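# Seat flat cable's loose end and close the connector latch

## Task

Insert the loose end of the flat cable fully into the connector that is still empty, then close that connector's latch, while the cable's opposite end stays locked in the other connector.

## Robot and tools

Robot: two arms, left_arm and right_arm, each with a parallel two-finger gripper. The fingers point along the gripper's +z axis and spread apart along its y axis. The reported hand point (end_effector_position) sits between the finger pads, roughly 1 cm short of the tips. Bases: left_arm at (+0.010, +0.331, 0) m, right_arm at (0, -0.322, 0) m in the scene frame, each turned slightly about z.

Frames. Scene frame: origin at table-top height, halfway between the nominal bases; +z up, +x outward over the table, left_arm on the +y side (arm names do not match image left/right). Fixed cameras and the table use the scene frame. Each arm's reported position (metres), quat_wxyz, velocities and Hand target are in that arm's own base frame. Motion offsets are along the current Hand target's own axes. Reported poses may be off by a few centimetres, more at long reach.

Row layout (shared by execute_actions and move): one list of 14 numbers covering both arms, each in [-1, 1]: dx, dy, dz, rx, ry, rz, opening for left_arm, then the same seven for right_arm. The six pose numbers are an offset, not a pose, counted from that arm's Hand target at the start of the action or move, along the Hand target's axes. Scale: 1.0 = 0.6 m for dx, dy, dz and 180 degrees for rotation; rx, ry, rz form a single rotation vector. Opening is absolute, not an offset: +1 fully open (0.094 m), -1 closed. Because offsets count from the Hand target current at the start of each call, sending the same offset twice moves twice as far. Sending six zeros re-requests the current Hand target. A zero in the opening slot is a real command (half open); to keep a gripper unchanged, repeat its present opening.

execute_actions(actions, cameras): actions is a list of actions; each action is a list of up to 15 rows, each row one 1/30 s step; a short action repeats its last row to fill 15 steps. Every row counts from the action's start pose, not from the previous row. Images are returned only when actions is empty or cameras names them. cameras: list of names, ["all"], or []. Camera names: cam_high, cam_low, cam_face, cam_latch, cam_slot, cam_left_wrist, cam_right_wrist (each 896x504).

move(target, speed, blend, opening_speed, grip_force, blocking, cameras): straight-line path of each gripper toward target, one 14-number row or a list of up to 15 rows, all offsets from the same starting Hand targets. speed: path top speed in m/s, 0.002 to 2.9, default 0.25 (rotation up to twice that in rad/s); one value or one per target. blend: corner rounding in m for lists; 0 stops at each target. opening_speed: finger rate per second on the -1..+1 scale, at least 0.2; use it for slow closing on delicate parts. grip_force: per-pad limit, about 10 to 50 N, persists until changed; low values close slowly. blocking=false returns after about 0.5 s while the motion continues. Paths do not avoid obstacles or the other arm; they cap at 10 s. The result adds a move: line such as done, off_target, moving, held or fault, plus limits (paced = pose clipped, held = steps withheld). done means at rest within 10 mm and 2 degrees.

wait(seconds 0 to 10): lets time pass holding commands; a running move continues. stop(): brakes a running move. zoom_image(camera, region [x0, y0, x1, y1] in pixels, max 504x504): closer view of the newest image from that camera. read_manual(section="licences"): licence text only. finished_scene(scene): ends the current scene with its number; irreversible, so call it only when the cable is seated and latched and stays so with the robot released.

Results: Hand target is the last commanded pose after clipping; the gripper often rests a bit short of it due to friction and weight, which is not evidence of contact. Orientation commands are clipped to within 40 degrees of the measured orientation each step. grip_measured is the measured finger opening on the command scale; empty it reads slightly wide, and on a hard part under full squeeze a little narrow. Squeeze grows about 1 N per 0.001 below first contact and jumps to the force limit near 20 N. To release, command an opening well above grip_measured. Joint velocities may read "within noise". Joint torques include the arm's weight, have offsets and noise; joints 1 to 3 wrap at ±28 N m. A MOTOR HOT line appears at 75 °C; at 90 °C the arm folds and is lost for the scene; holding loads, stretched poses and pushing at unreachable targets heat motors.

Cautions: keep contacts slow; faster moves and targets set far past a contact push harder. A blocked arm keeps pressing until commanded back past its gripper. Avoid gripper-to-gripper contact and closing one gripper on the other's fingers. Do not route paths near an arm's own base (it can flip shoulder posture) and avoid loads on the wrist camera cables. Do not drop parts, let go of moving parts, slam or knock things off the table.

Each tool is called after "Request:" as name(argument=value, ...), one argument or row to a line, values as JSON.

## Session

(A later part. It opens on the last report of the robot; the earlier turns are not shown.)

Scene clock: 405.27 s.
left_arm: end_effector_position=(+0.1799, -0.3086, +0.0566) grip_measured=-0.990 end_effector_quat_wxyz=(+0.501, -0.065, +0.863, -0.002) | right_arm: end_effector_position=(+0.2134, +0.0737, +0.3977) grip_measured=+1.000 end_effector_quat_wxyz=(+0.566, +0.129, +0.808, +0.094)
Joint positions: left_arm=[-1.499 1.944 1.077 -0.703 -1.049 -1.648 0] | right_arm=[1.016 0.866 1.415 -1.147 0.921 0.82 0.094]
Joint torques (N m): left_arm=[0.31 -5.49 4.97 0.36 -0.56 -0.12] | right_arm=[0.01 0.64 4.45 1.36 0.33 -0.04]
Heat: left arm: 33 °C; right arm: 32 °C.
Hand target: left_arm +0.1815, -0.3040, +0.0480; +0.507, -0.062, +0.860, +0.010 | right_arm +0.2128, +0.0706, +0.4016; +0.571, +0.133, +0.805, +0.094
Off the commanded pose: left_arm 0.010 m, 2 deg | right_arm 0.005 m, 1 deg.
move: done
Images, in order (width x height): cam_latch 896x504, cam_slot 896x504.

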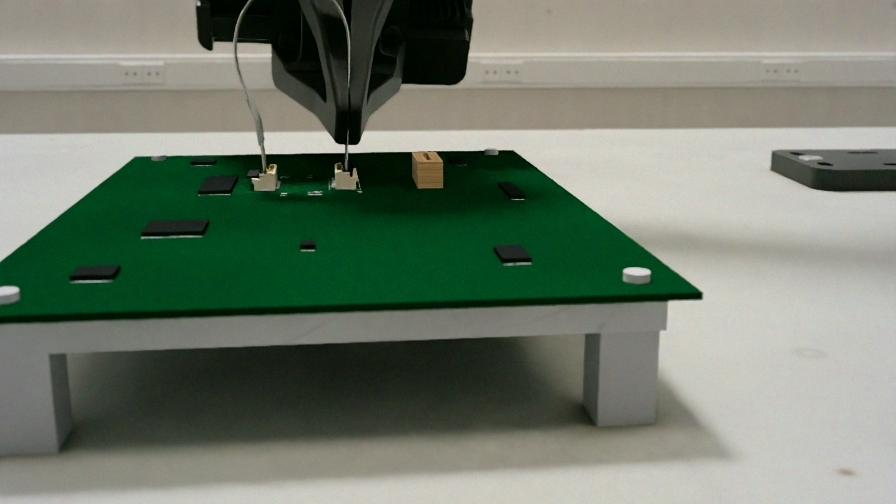

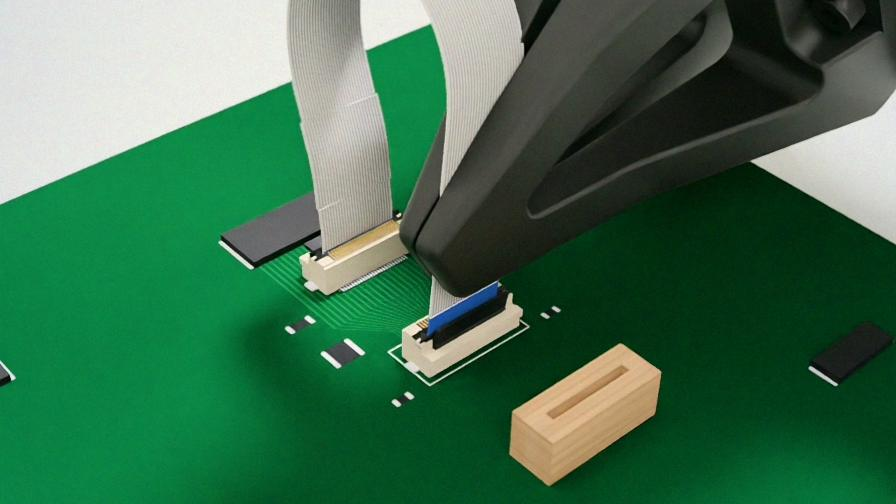

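Request:
move(
  target=[0.0001,-0.0010,-0.0001,0.0007,0.0002,-0.0012,-1,0,0,0,0,0,0,1],
  speed=0.03,
  cameras=["cam_latch","cam_slot"],
)

Request:
zoom_image(
  camera="cam_latch",
  region=[310, 110, 390, 200],
)

Request:
zoom_image(
  camera="cam_slot",
  region=[370, 220, 540, 390],
)

Scene clock: 407.87 s.
left_arm: end_effector_position=(+0.1799, -0.3086, +0.0566) grip_measured=-0.990 end_effector_quat_wxyz=(+0.501, -0.065, +0.863, -0.002) | right_arm: end_effector_position=(+0.2134, +0.0737, +0.3977) grip_measured=+1.000 end_effector_quat_wxyz=(+0.566, +0.129, +0.808, +0.094)
Joint positions: left_arm=[-1.499 1.944 1.077 -0.703 -1.049 -1.649 0] | right_arm=[1.016 0.866 1.415 -1.147 0.921 0.82 0.094]
Joint torques (N m): left_arm=[0.34 -5.41 5.12 0.41 -0.58 -0.11] | right_arm=[0.01 0.64 4.46 1.36 0.34 -0.04]
Heat: left arm: 33 °C; right arm: 32 °C.
Hand target: left_arm +0.1815, -0.3046, +0.0480; +0.507, -0.064, +0.860, +0.008 | right_arm +0.2128, +0.0706, +0.4016; +0.571, +0.133, +0.805, +0.094
Off the commanded pose: left_arm 0.010 m, 1 deg | right_arm 0.005 m, 1 deg.
move: done
Images, in order (width x height): cam_latch 896x504, cam_slot 896x504.

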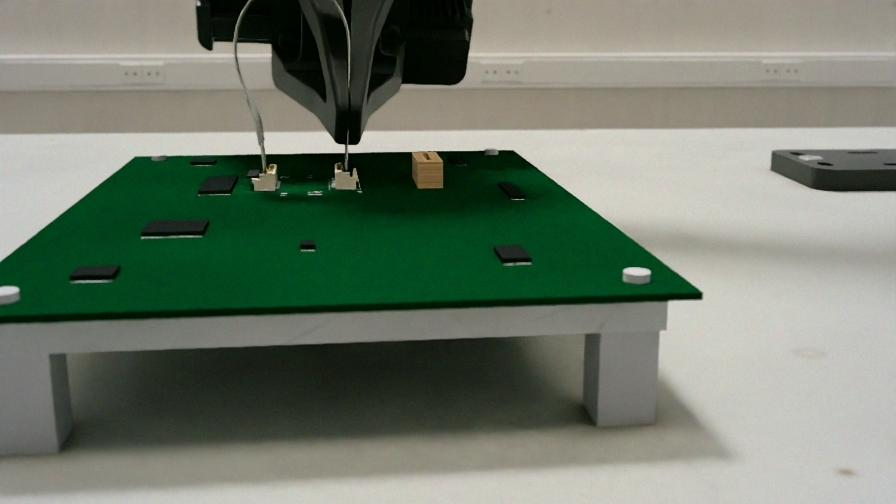

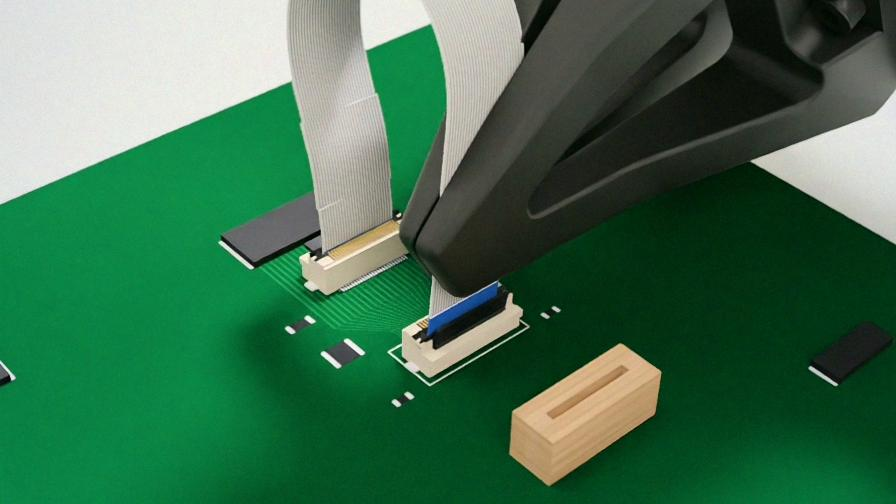

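Scaled by 5.600 from the camera's 896x504 image, which has a finer 1280x720 frame.

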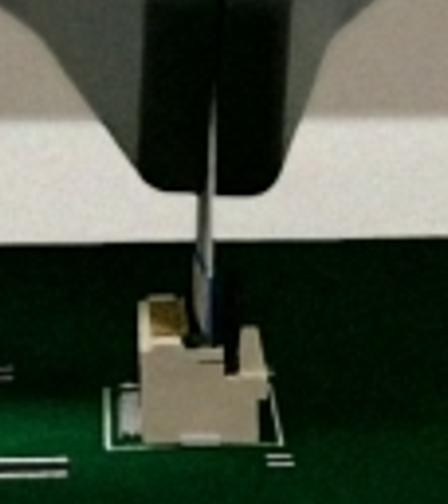

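Scaled by 2.965 from the camera's 896x504 image, which has a finer 1280x720 frame.

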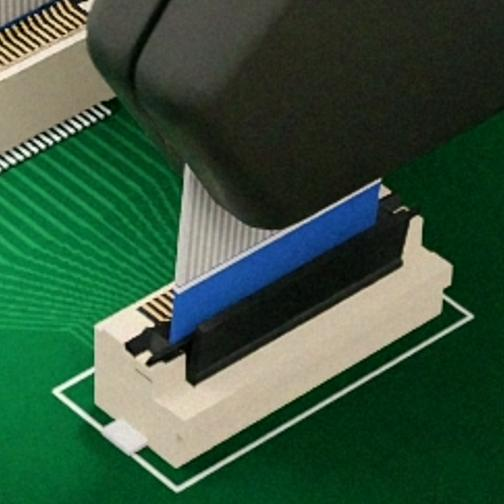

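Request:
move(
  target=[0.0001,-0.0014,-0.0001,0.0009,0.0002,-0.0017,-1,0,0,0,0,0,0,1],
  speed=0.03,
  cameras=["cam_latch","cam_slot"],
)

Request:
zoom_image(
  camera="cam_latch",
  region=[310, 110, 390, 200],
)

Request:
zoom_image(
  camera="cam_slot",
  region=[370, 220, 540, 390],
)

Scene clock: 409.67 s.
left_arm: end_effector_position=(+0.1800, -0.3091, +0.0567) grip_measured=-0.990 end_effector_quat_wxyz=(+0.501, -0.066, +0.863, -0.004) | right_arm: end_effector_position=(+0.2134, +0.0737, +0.3977) grip_measured=+1.000 end_effector_quat_wxyz=(+0.566, +0.129, +0.808, +0.094)
Joint positions: left_arm=[-1.499 1.944 1.077 -0.7 -1.05 -1.649 0] | right_arm=[1.016 0.866 1.415 -1.147 0.921 0.82 0.094]
Joint torques (N m): left_arm=[0.28 -5.46 5.03 0.38 -0.55 -0.1] | right_arm=[-0.01 0.64 4.45 1.36 0.34 -0.04]
Heat: left arm: 33 °C; right arm: 32 °C.
Hand target: left_arm +0.1816, -0.3055, +0.0481; +0.507, -0.065, +0.860, +0.005 | right_arm +0.2128, +0.0706, +0.4016; +0.571, +0.133, +0.805, +0.094
Off the commanded pose: left_arm 0.010 m, 1 deg | right_arm 0.005 m, 1 deg.
move: done
Images, in order (width x height): cam_latch 896x504, cam_slot 896x504.

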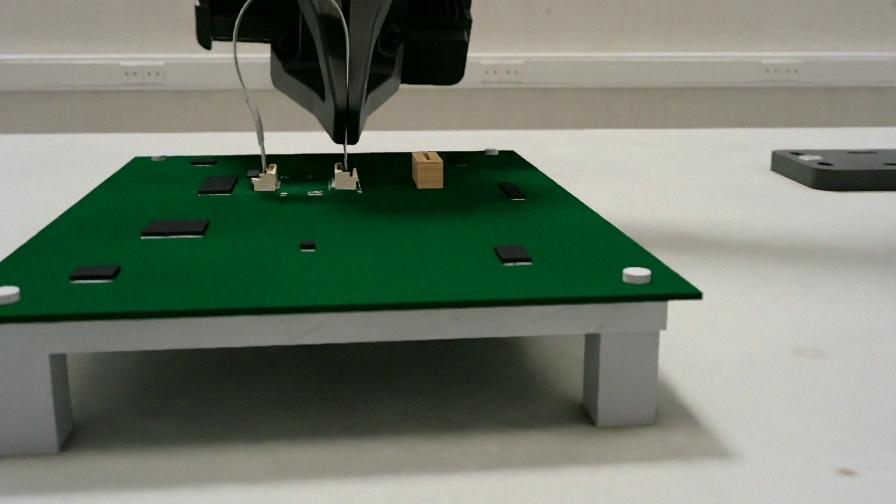

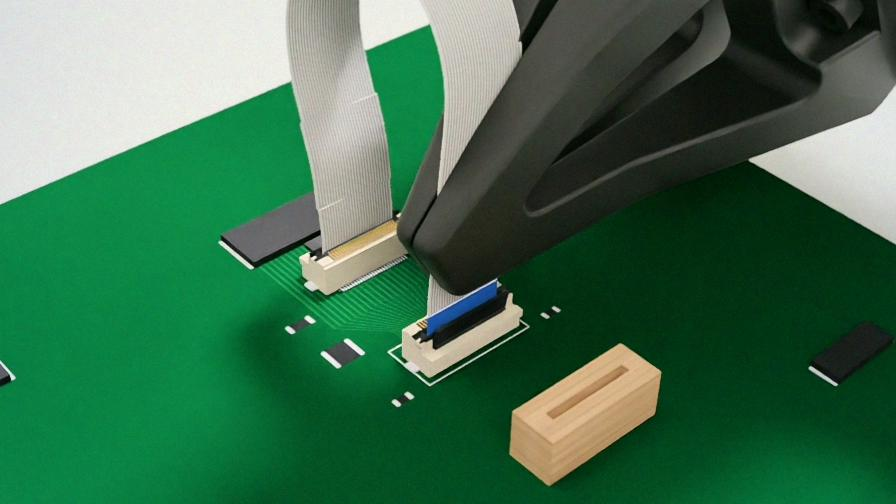

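Scaled by 5.600 from the camera's 896x504 image, which has a finer 1280x720 frame.

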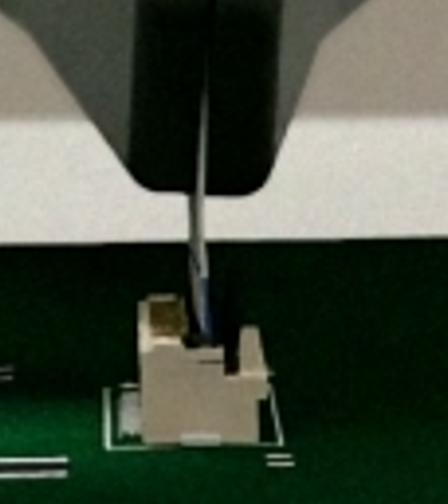

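Scaled by 2.965 from the camera's 896x504 image, which has a finer 1280x720 frame.

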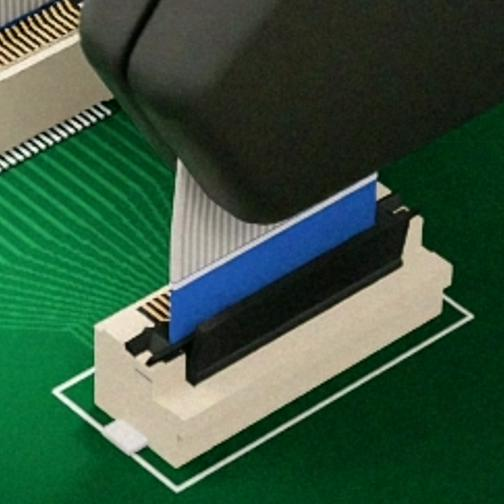

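Request:
move(
  target=[-0.0010,0,0.0018,0.0015,-0.0126,-0.0009,-1,0,0,0,0,0,0,1],
  speed=0.03,
  cameras=["cam_latch","cam_slot"],
)

Request:
zoom_image(
  camera="cam_latch",
  region=[310, 110, 390, 200],
)

Request:
zoom_image(
  camera="cam_slot",
  region=[370, 220, 540, 390],
)

Scene clock: 413.63 s.
left_arm: end_effector_position=(+0.1800, -0.3117, +0.0560) grip_measured=-0.990 end_effector_quat_wxyz=(+0.514, -0.067, +0.855, -0.009) | right_arm: end_effector_position=(+0.2134, +0.0737, +0.3977) grip_measured=+1.000 end_effector_quat_wxyz=(+0.566, +0.129, +0.808, +0.094)
Joint positions: left_arm=[-1.508 1.961 1.077 -0.685 -1.079 -1.663 0] | right_arm=[1.016 0.866 1.415 -1.147 0.921 0.82 0.094]
Joint torques (N m): left_arm=[0.51 -5.64 4.38 0.4 -0.69 -0.12] | right_arm=[-0.01 0.65 4.45 1.36 0.33 -0.04]
Heat: left arm: 33 °C; right arm: 32 °C.
Hand target: left_arm +0.1827, -0.3053, +0.0479; +0.523, -0.065, +0.850, +0.004 | right_arm +0.2128, +0.0706, +0.4016; +0.571, +0.133, +0.805, +0.094
Off the commanded pose: left_arm 0.011 m, 2 deg | right_arm 0.005 m, 1 deg.
move: off_target (left_arm)
Images, in order (width x height): cam_latch 896x504, cam_slot 896x504.

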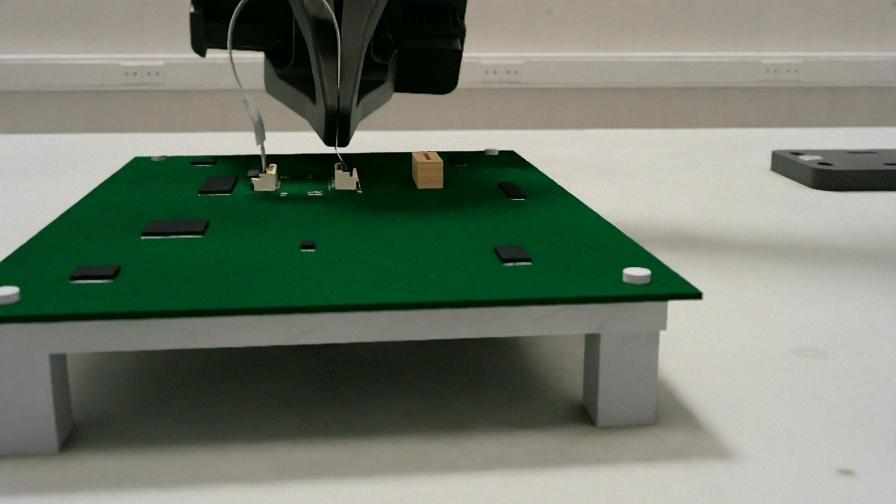

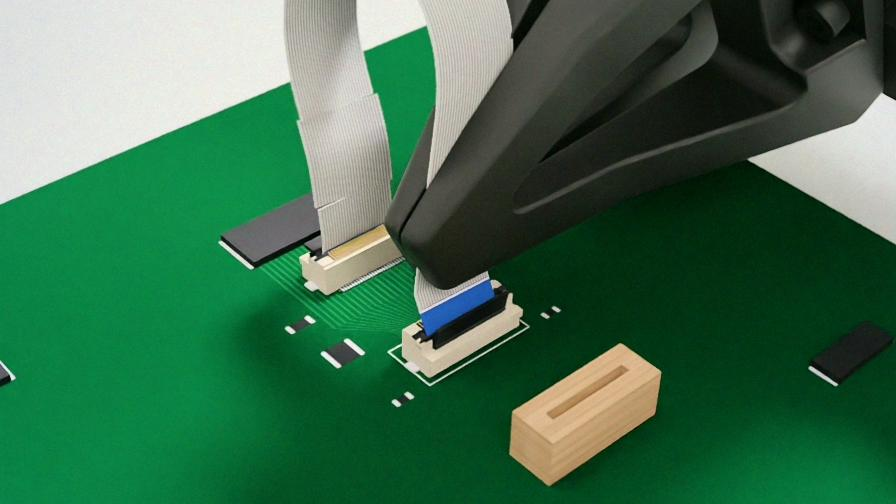

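Scaled by 5.600 from the camera's 896x504 image, which has a finer 1280x720 frame.

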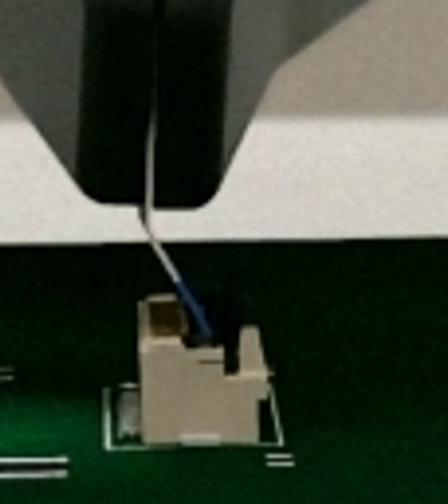

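Scaled by 2.965 from the camera's 896x504 image, which has a finer 1280x720 frame.

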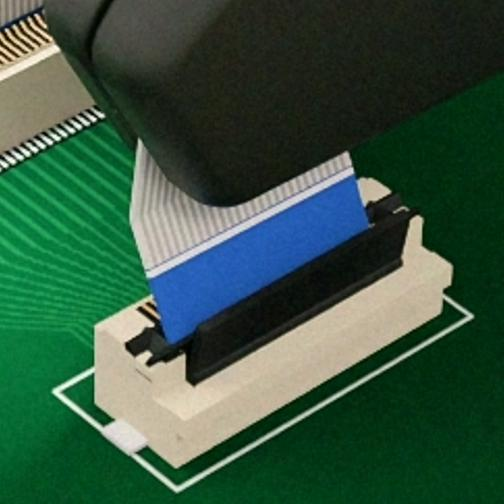

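Request:
move(
  target=[0.0016,0.0042,0.0017,-0.0013,-0.0003,0.0024,-1,0,0,0,0,0,0,1],
  speed=0.03,
  cameras=["cam_latch","cam_slot"],
)

Request:
zoom_image(
  camera="cam_latch",
  region=[310, 110, 390, 200],
)

Request:
zoom_image(
  camera="cam_slot",
  region=[370, 220, 540, 390],
)

Scene clock: 416.47 s.
left_arm: end_effector_position=(+0.1801, -0.3117, +0.0559) grip_measured=-0.990 end_effector_quat_wxyz=(+0.516, -0.068, +0.854, -0.010) | right_arm: end_effector_position=(+0.2134, +0.0737, +0.3977) grip_measured=+1.000 end_effector_quat_wxyz=(+0.566, +0.129, +0.808, +0.094)
Joint positions: left_arm=[-1.509 1.961 1.073 -0.677 -1.084 -1.664 0] | right_arm=[1.016 0.866 1.415 -1.147 0.921 0.82 0.094]
Joint torques (N m): left_arm=[0.61 -5.65 4.15 0.33 -0.59 -0.1] | right_arm=[-0.01 0.65 4.46 1.37 0.33 -0.04]
Heat: left arm: 33 °C; right arm: 32 °C.
Hand target: left_arm +0.1829, -0.3029, +0.0465; +0.524, -0.063, +0.850, +0.007 | right_arm +0.2128, +0.0706, +0.4016; +0.571, +0.133, +0.805, +0.094
Off the commanded pose: left_arm 0.013 m, 2 deg | right_arm 0.005 m, 1 deg.
move: off_target (left_arm)
Images, in order (width x height): cam_latch 896x504, cam_slot 896x504.

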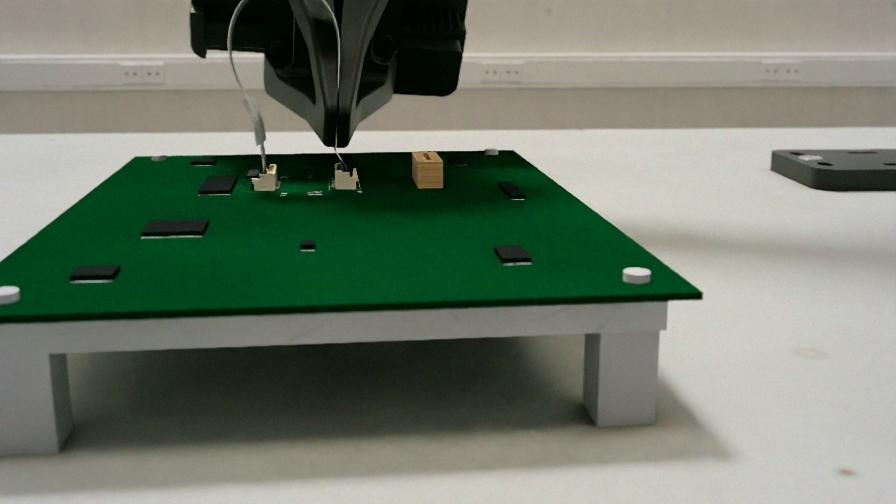

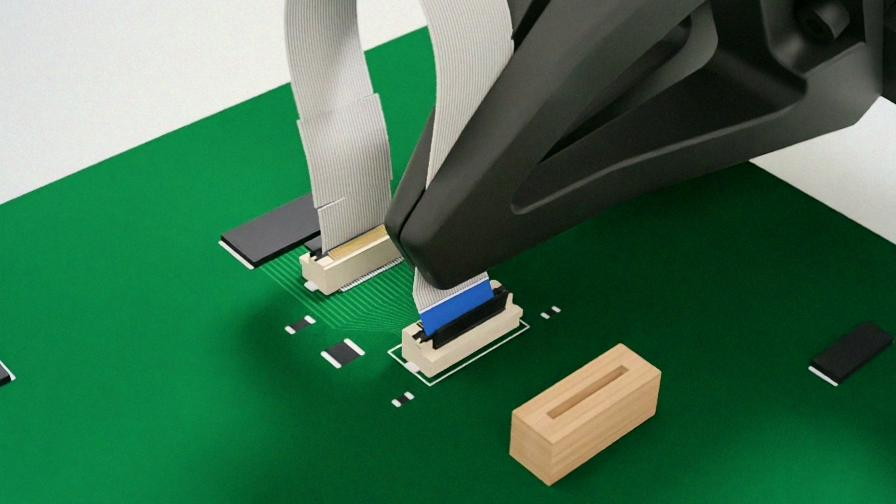

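Scaled by 5.600 from the camera's 896x504 image, which has a finer 1280x720 frame.

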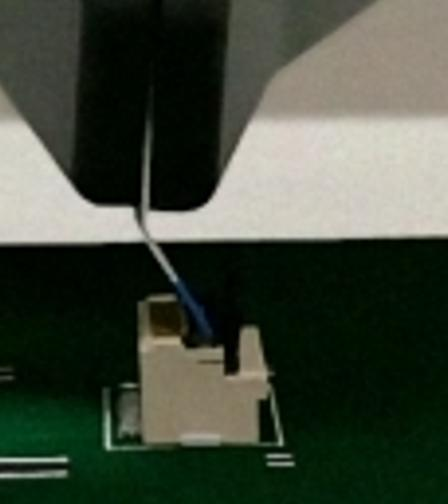

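Scaled by 2.965 from the camera's 896x504 image, which has a finer 1280x720 frame.

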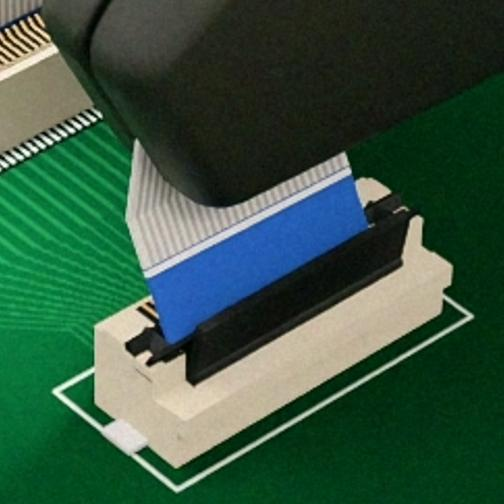

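Request:
move(
  target=[
    [-0.0561,-0.0092,-0.0303,-0.0003,0.0237,-0.0019,-1,0,0,0,0,0,0,1],
    [-0.0253,-0.0067,-0.0139,-0.0003,0.0237,-0.0019,-1,0,0,0,0,0,0,1],
  ],
  speed=0.06,
  cameras=["cam_latch","cam_slot"],
)

Request:
zoom_image(
  camera="cam_latch",
  region=[310, 110, 390, 200],
)

Request:
zoom_image(
  camera="cam_slot",
  region=[370, 220, 540, 390],
)

Scene clock: 423.10 s.
left_arm: end_effector_position=(+0.1785, -0.3088, +0.0650) grip_measured=-0.990 end_effector_quat_wxyz=(+0.481, -0.068, +0.874, -0.003) | right_arm: end_effector_position=(+0.2134, +0.0737, +0.3977) grip_measured=+1.000 end_effector_quat_wxyz=(+0.566, +0.129, +0.808, +0.094)
Joint positions: left_arm=[-1.491 1.909 1.102 -0.752 -1.004 -1.64 0] | right_arm=[1.016 0.866 1.415 -1.147 0.921 0.82 0.094]
Joint torques (N m): left_arm=[0.7 -6.67 5.33 0.4 -0.64 0.05] | right_arm=[0.01 0.66 4.45 1.35 0.33 -0.03]
Heat: left arm: 33 °C; right arm: 32 °C.
Hand target: left_arm +0.1827, -0.3059, +0.0640; +0.492, -0.066, +0.868, +0.004 | right_arm +0.2128, +0.0706, +0.4016; +0.571, +0.133, +0.805, +0.094
Off the commanded pose: left_arm 0.005 m, 2 deg | right_arm 0.005 m, 1 deg.
move: done
Images, in order (width x height): cam_latch 896x504, cam_slot 896x504.

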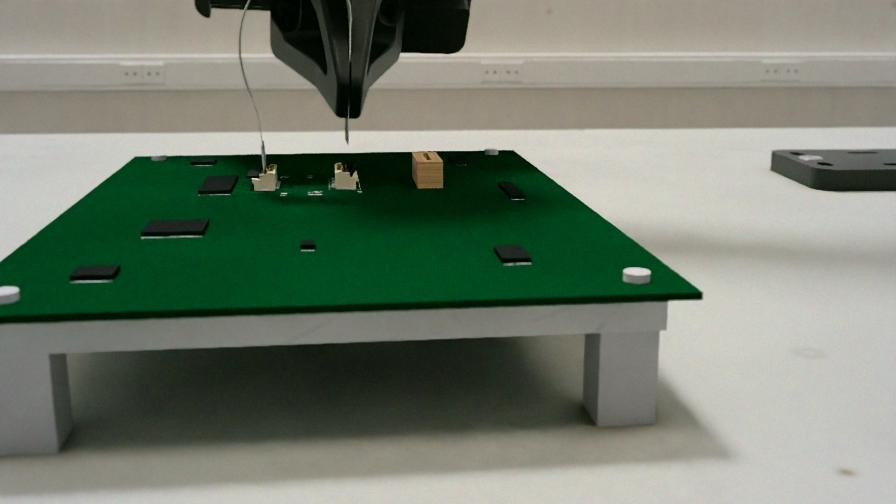

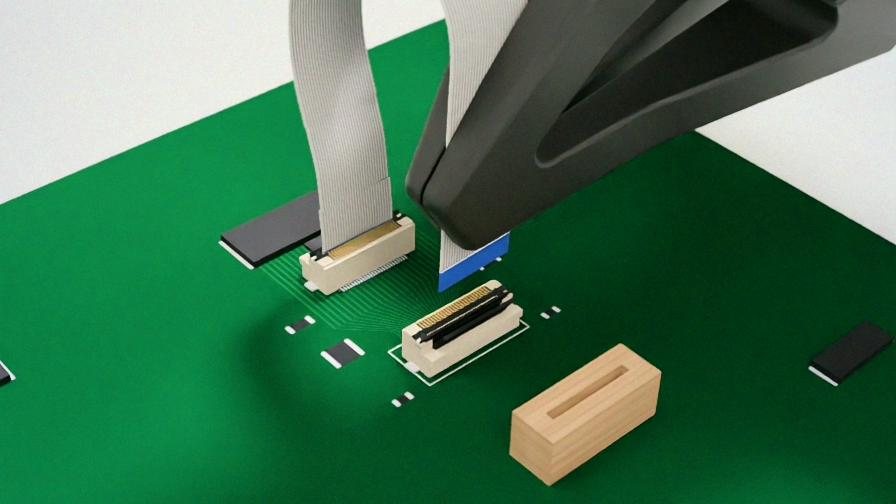

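Scaled by 5.600 from the camera's 896x504 image, which has a finer 1280x720 frame.

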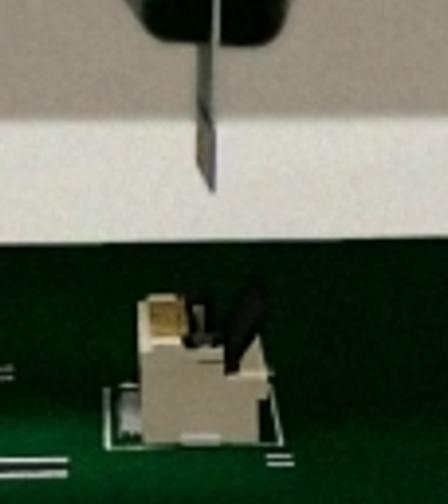

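Scaled by 2.965 from the camera's 896x504 image, which has a finer 1280x720 frame.

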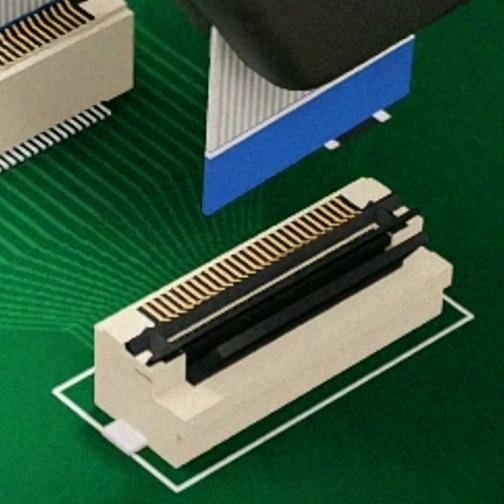

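Request:
move(
  target=[0.0065,-0.0006,0.0087,0,0,0,-1,0,0,0,0,0,0,1],
  speed=0.05,
  cameras=["cam_latch","cam_slot"],
)

Request:
zoom_image(
  camera="cam_latch",
  region=[310, 110, 390, 200],
)

Request:
zoom_image(
  camera="cam_slot",
  region=[370, 220, 540, 390],
)

Scene clock: 428.57 s.
left_arm: end_effector_position=(+0.1808, -0.3112, +0.0631) grip_measured=-0.990 end_effector_quat_wxyz=(+0.480, -0.072, +0.874, -0.010) | right_arm: end_effector_position=(+0.2134, +0.0737, +0.3977) grip_measured=+1.000 end_effector_quat_wxyz=(+0.566, +0.129, +0.808, +0.094)
Joint positions: left_arm=[-1.483 1.909 1.094 -0.716 -1.001 -1.626 0] | right_arm=[1.016 0.866 1.415 -1.147 0.921 0.82 0.094]
Joint torques (N m): left_arm=[0.65 -5.79 5 0.42 -0.67 0.07] | right_arm=[0.01 0.65 4.46 1.36 0.34 -0.04]
Heat: left arm: 32 °C; right arm: 32 °C.
Hand target: left_arm +0.1852, -0.3063, +0.0580; +0.492, -0.066, +0.868, +0.004 | right_arm +0.2128, +0.0706, +0.4016; +0.571, +0.133, +0.805, +0.094
Off the commanded pose: left_arm 0.008 m, 2 deg | right_arm 0.005 m, 1 deg.
move: done
Images, in order (width x height): cam_latch 896x504, cam_slot 896x504.

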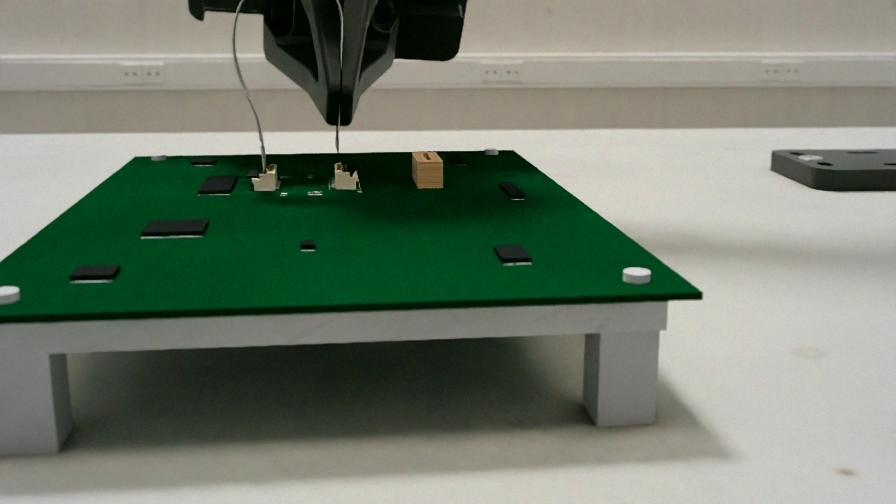

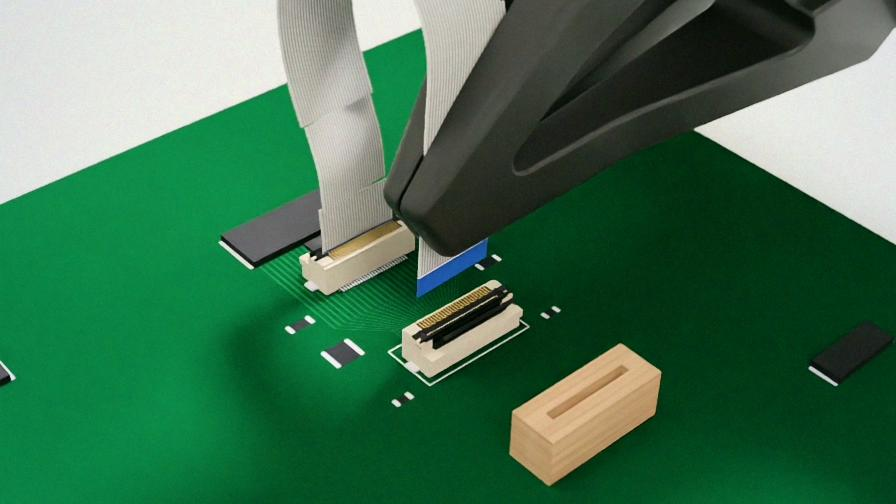

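Scaled by 5.600 from the camera's 896x504 image, which has a finer 1280x720 frame.

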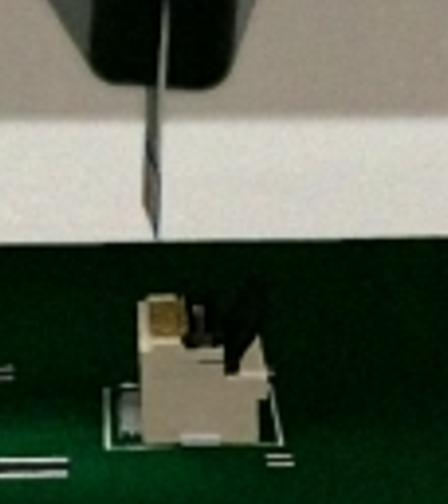

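Scaled by 2.965 from the camera's 896x504 image, which has a finer 1280x720 frame.

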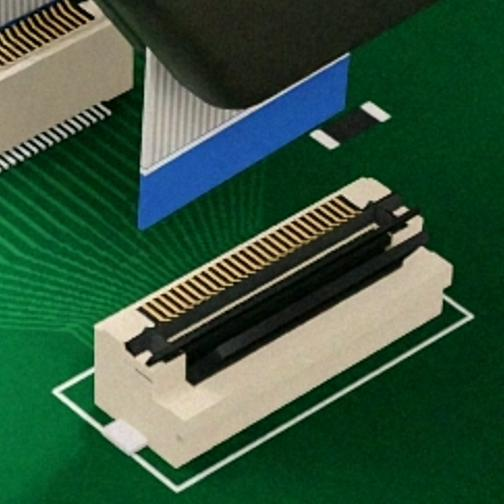

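Request:
move(
  target=[0.0046,0.0049,0.0034,-0.0024,-0.0006,0.0041,-1,0,0,0,0,0,0,1],
  speed=0.04,
  cameras=["cam_latch","cam_slot"],
)

Request:
zoom_image(
  camera="cam_latch",
  region=[310, 110, 390, 200],
)

Request:
zoom_image(
  camera="cam_slot",
  region=[370, 220, 540, 390],
)

Scene clock: 431.60 s.
left_arm: end_effector_position=(+0.1805, -0.3084, +0.0581) grip_measured=-0.990 end_effector_quat_wxyz=(+0.480, -0.067, +0.875, -0.002) | right_arm: end_effector_position=(+0.2134, +0.0737, +0.3977) grip_measured=+1.000 end_effector_quat_wxyz=(+0.566, +0.129, +0.808, +0.094)
Joint positions: left_arm=[-1.483 1.92 1.086 -0.714 -1.001 -1.625 0] | right_arm=[1.016 0.866 1.415 -1.147 0.921 0.82 0.094]
Joint torques (N m): left_arm=[0.62 -6.13 4.94 0.42 -0.69 0.04] | right_arm=[-0.01 0.66 4.45 1.36 0.33 -0.03]
Heat: left arm: 32 °C; right arm: 32 °C.
Hand target: left_arm +0.1852, -0.3036, +0.0544; +0.492, -0.062, +0.868, +0.010 | right_arm +0.2128, +0.0706, +0.4016; +0.571, +0.133, +0.805, +0.094
Off the commanded pose: left_arm 0.008 m, 2 deg | right_arm 0.005 m, 1 deg.
move: done
Images, in order (width x height): cam_latch 896x504, cam_slot 896x504.

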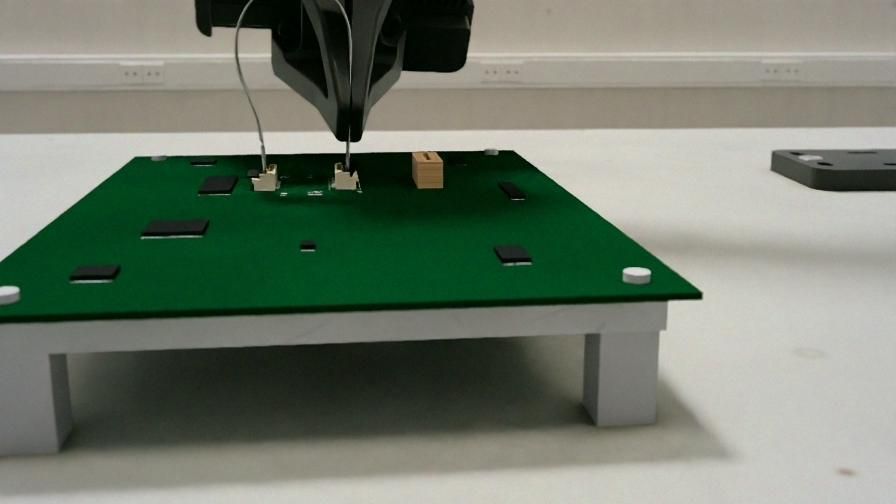

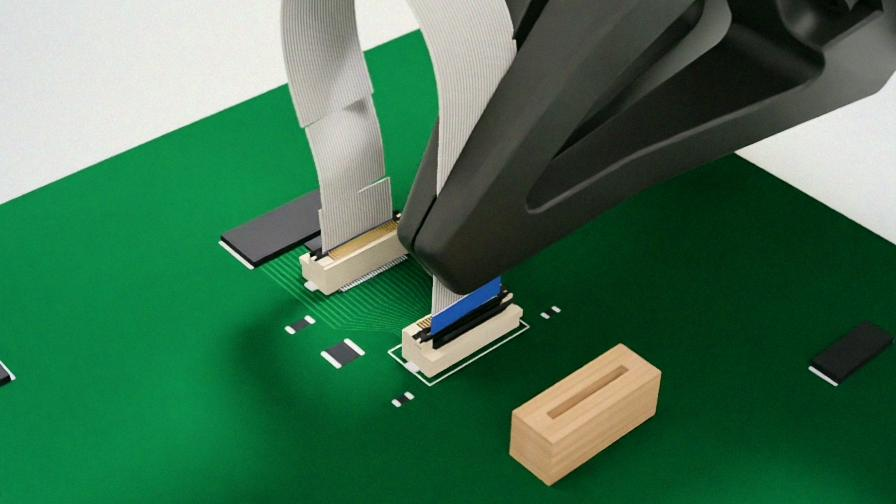

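Scaled by 5.600 from the camera's 896x504 image, which has a finer 1280x720 frame.

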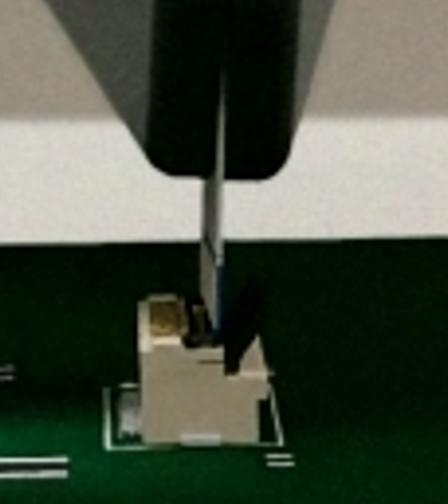

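Scaled by 2.965 from the camera's 896x504 image, which has a finer 1280x720 frame.

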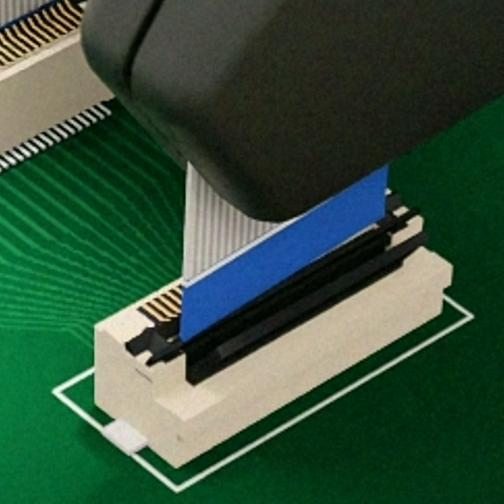

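Request:
move(
  target=[0.0001,-0.0013,-0.0001,0.0008,0.0002,-0.0014,-1,0,0,0,0,0,0,1],
  speed=0.03,
  cameras=["cam_latch","cam_slot"],
)

Request:
zoom_image(
  camera="cam_latch",
  region=[310, 110, 390, 200],
)

Request:
zoom_image(
  camera="cam_slot",
  region=[370, 220, 540, 390],
)

Scene clock: 433.77 s.
left_arm: end_effector_position=(+0.1806, -0.3091, +0.0581) grip_measured=-0.990 end_effector_quat_wxyz=(+0.480, -0.068, +0.875, -0.003) | right_arm: end_effector_position=(+0.2134, +0.0737, +0.3977) grip_measured=+1.000 end_effector_quat_wxyz=(+0.566, +0.129, +0.808, +0.094)
Joint positions: left_arm=[-1.483 1.92 1.086 -0.71 -1.001 -1.624 0] | right_arm=[1.016 0.866 1.415 -1.147 0.921 0.82 0.094]
Joint torques (N m): left_arm=[0.77 -6.17 5.14 0.46 -0.63 0.06] | right_arm=[0.01 0.66 4.46 1.36 0.33 -0.03]
Heat: left arm: 32 °C; right arm: 32 °C.
Hand target: left_arm +0.1852, -0.3044, +0.0544; +0.492, -0.063, +0.868, +0.008 | right_arm +0.2128, +0.0706, +0.4016; +0.571, +0.133, +0.805, +0.094
Off the commanded pose: left_arm 0.008 m, 2 deg | right_arm 0.005 m, 1 deg.
move: done
Images, in order (width x height): cam_latch 896x504, cam_slot 896x504.

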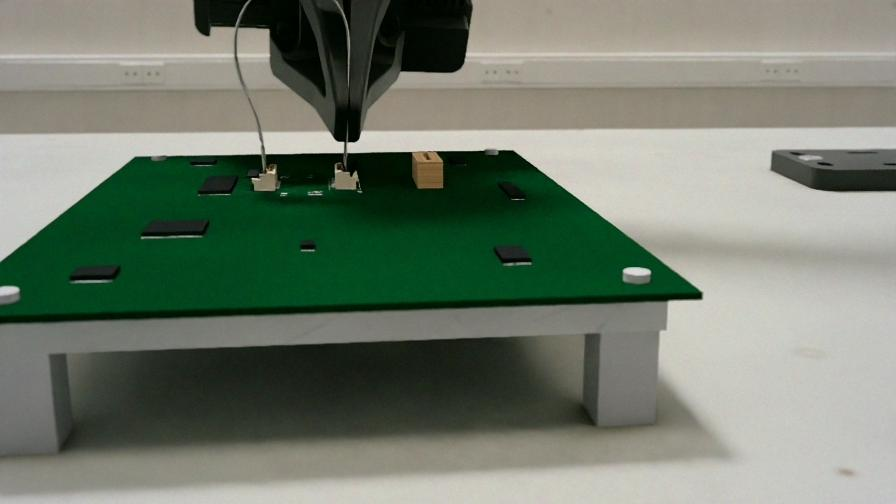

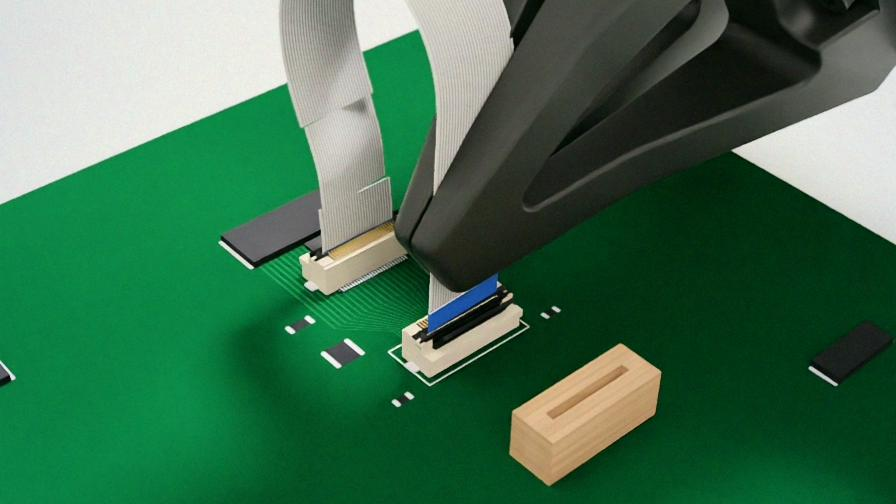

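Scaled by 5.600 from the camera's 896x504 image, which has a finer 1280x720 frame.

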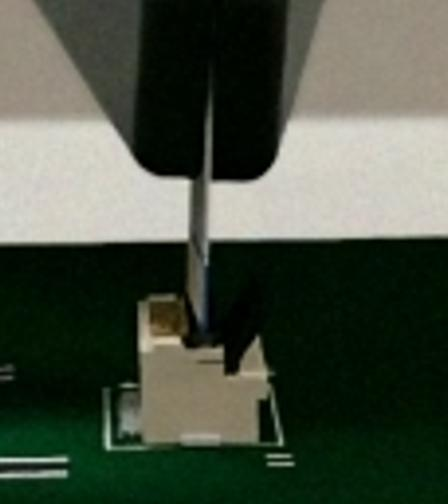

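Scaled by 2.965 from the camera's 896x504 image, which has a finer 1280x720 frame.

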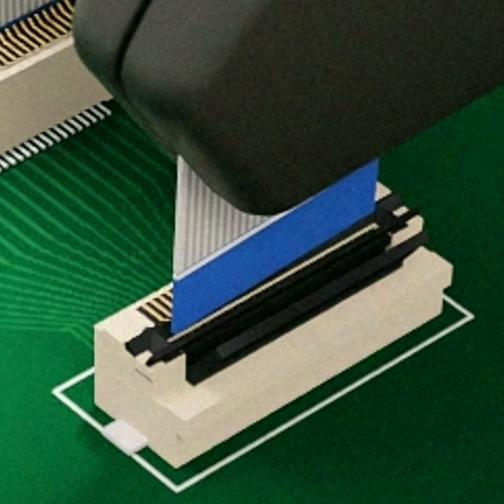

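Request:
move(
  target=[0.0040,0.0013,0.0025,-0.0016,-0.0004,0.0027,-1,0,0,0,0,0,0,1],
  speed=0.03,
  cameras=["cam_latch","cam_slot"],
)

Request:
zoom_image(
  camera="cam_latch",
  region=[310, 110, 390, 200],
)

Request:
zoom_image(
  camera="cam_slot",
  region=[370, 220, 540, 390],
)

Scene clock: 436.00 s.
left_arm: end_effector_position=(+0.1806, -0.3089, +0.0567) grip_measured=-0.990 end_effector_quat_wxyz=(+0.480, -0.067, +0.875, -0.002) | right_arm: end_effector_position=(+0.2134, +0.0737, +0.3977) grip_measured=+1.000 end_effector_quat_wxyz=(+0.566, +0.129, +0.808, +0.094)
Joint positions: left_arm=[-1.483 1.925 1.086 -0.709 -1.002 -1.624 0] | right_arm=[1.016 0.866 1.415 -1.147 0.921 0.82 0.094]
Joint torques (N m): left_arm=[0.76 -5.72 5.01 0.43 -0.69 0.06] | right_arm=[0.01 0.65 4.45 1.36 0.33 -0.03]
Heat: left arm: 32 °C; right arm: 32 °C.
Hand target: left_arm +0.1852, -0.3038, +0.0516; +0.493, -0.061, +0.868, +0.012 | right_arm +0.2128, +0.0706, +0.4016; +0.571, +0.133, +0.805, +0.094
Off the commanded pose: left_arm 0.009 m, 2 deg | right_arm 0.005 m, 1 deg.
move: done
Images, in order (width x height): cam_latch 896x504, cam_slot 896x504.

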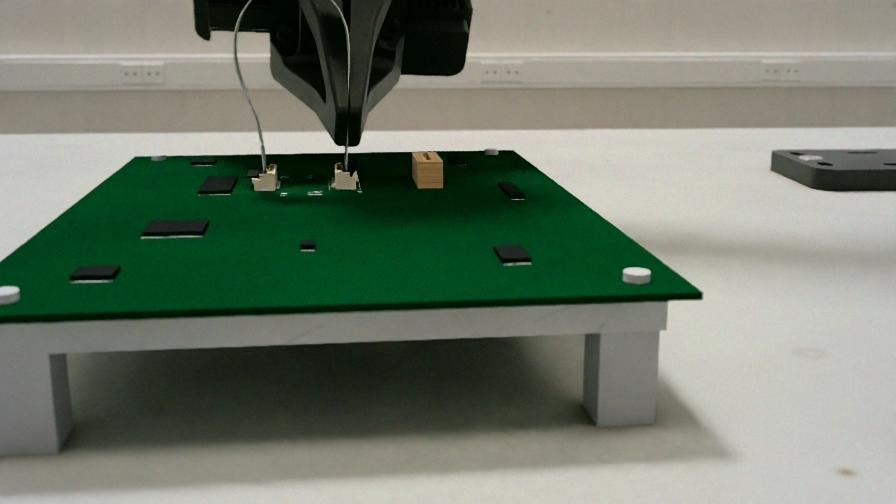

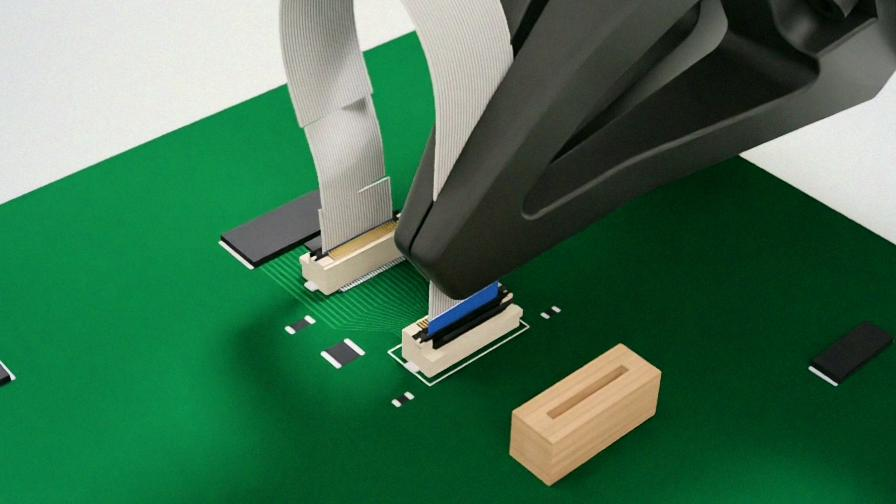

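Scaled by 5.600 from the camera's 896x504 image, which has a finer 1280x720 frame.

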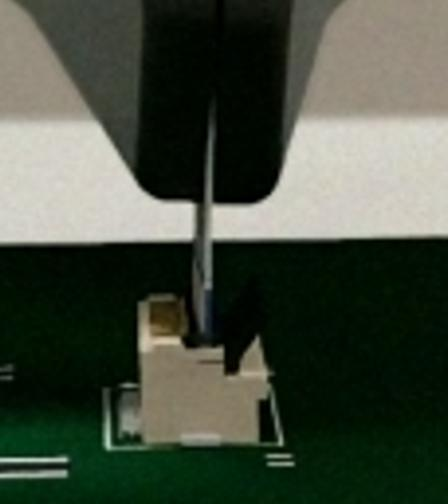

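Scaled by 2.965 from the camera's 896x504 image, which has a finer 1280x720 frame.

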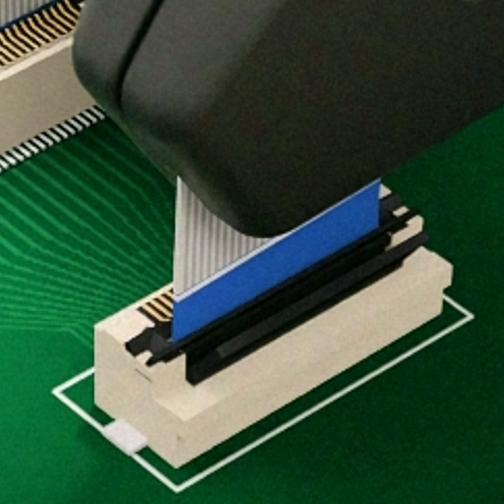

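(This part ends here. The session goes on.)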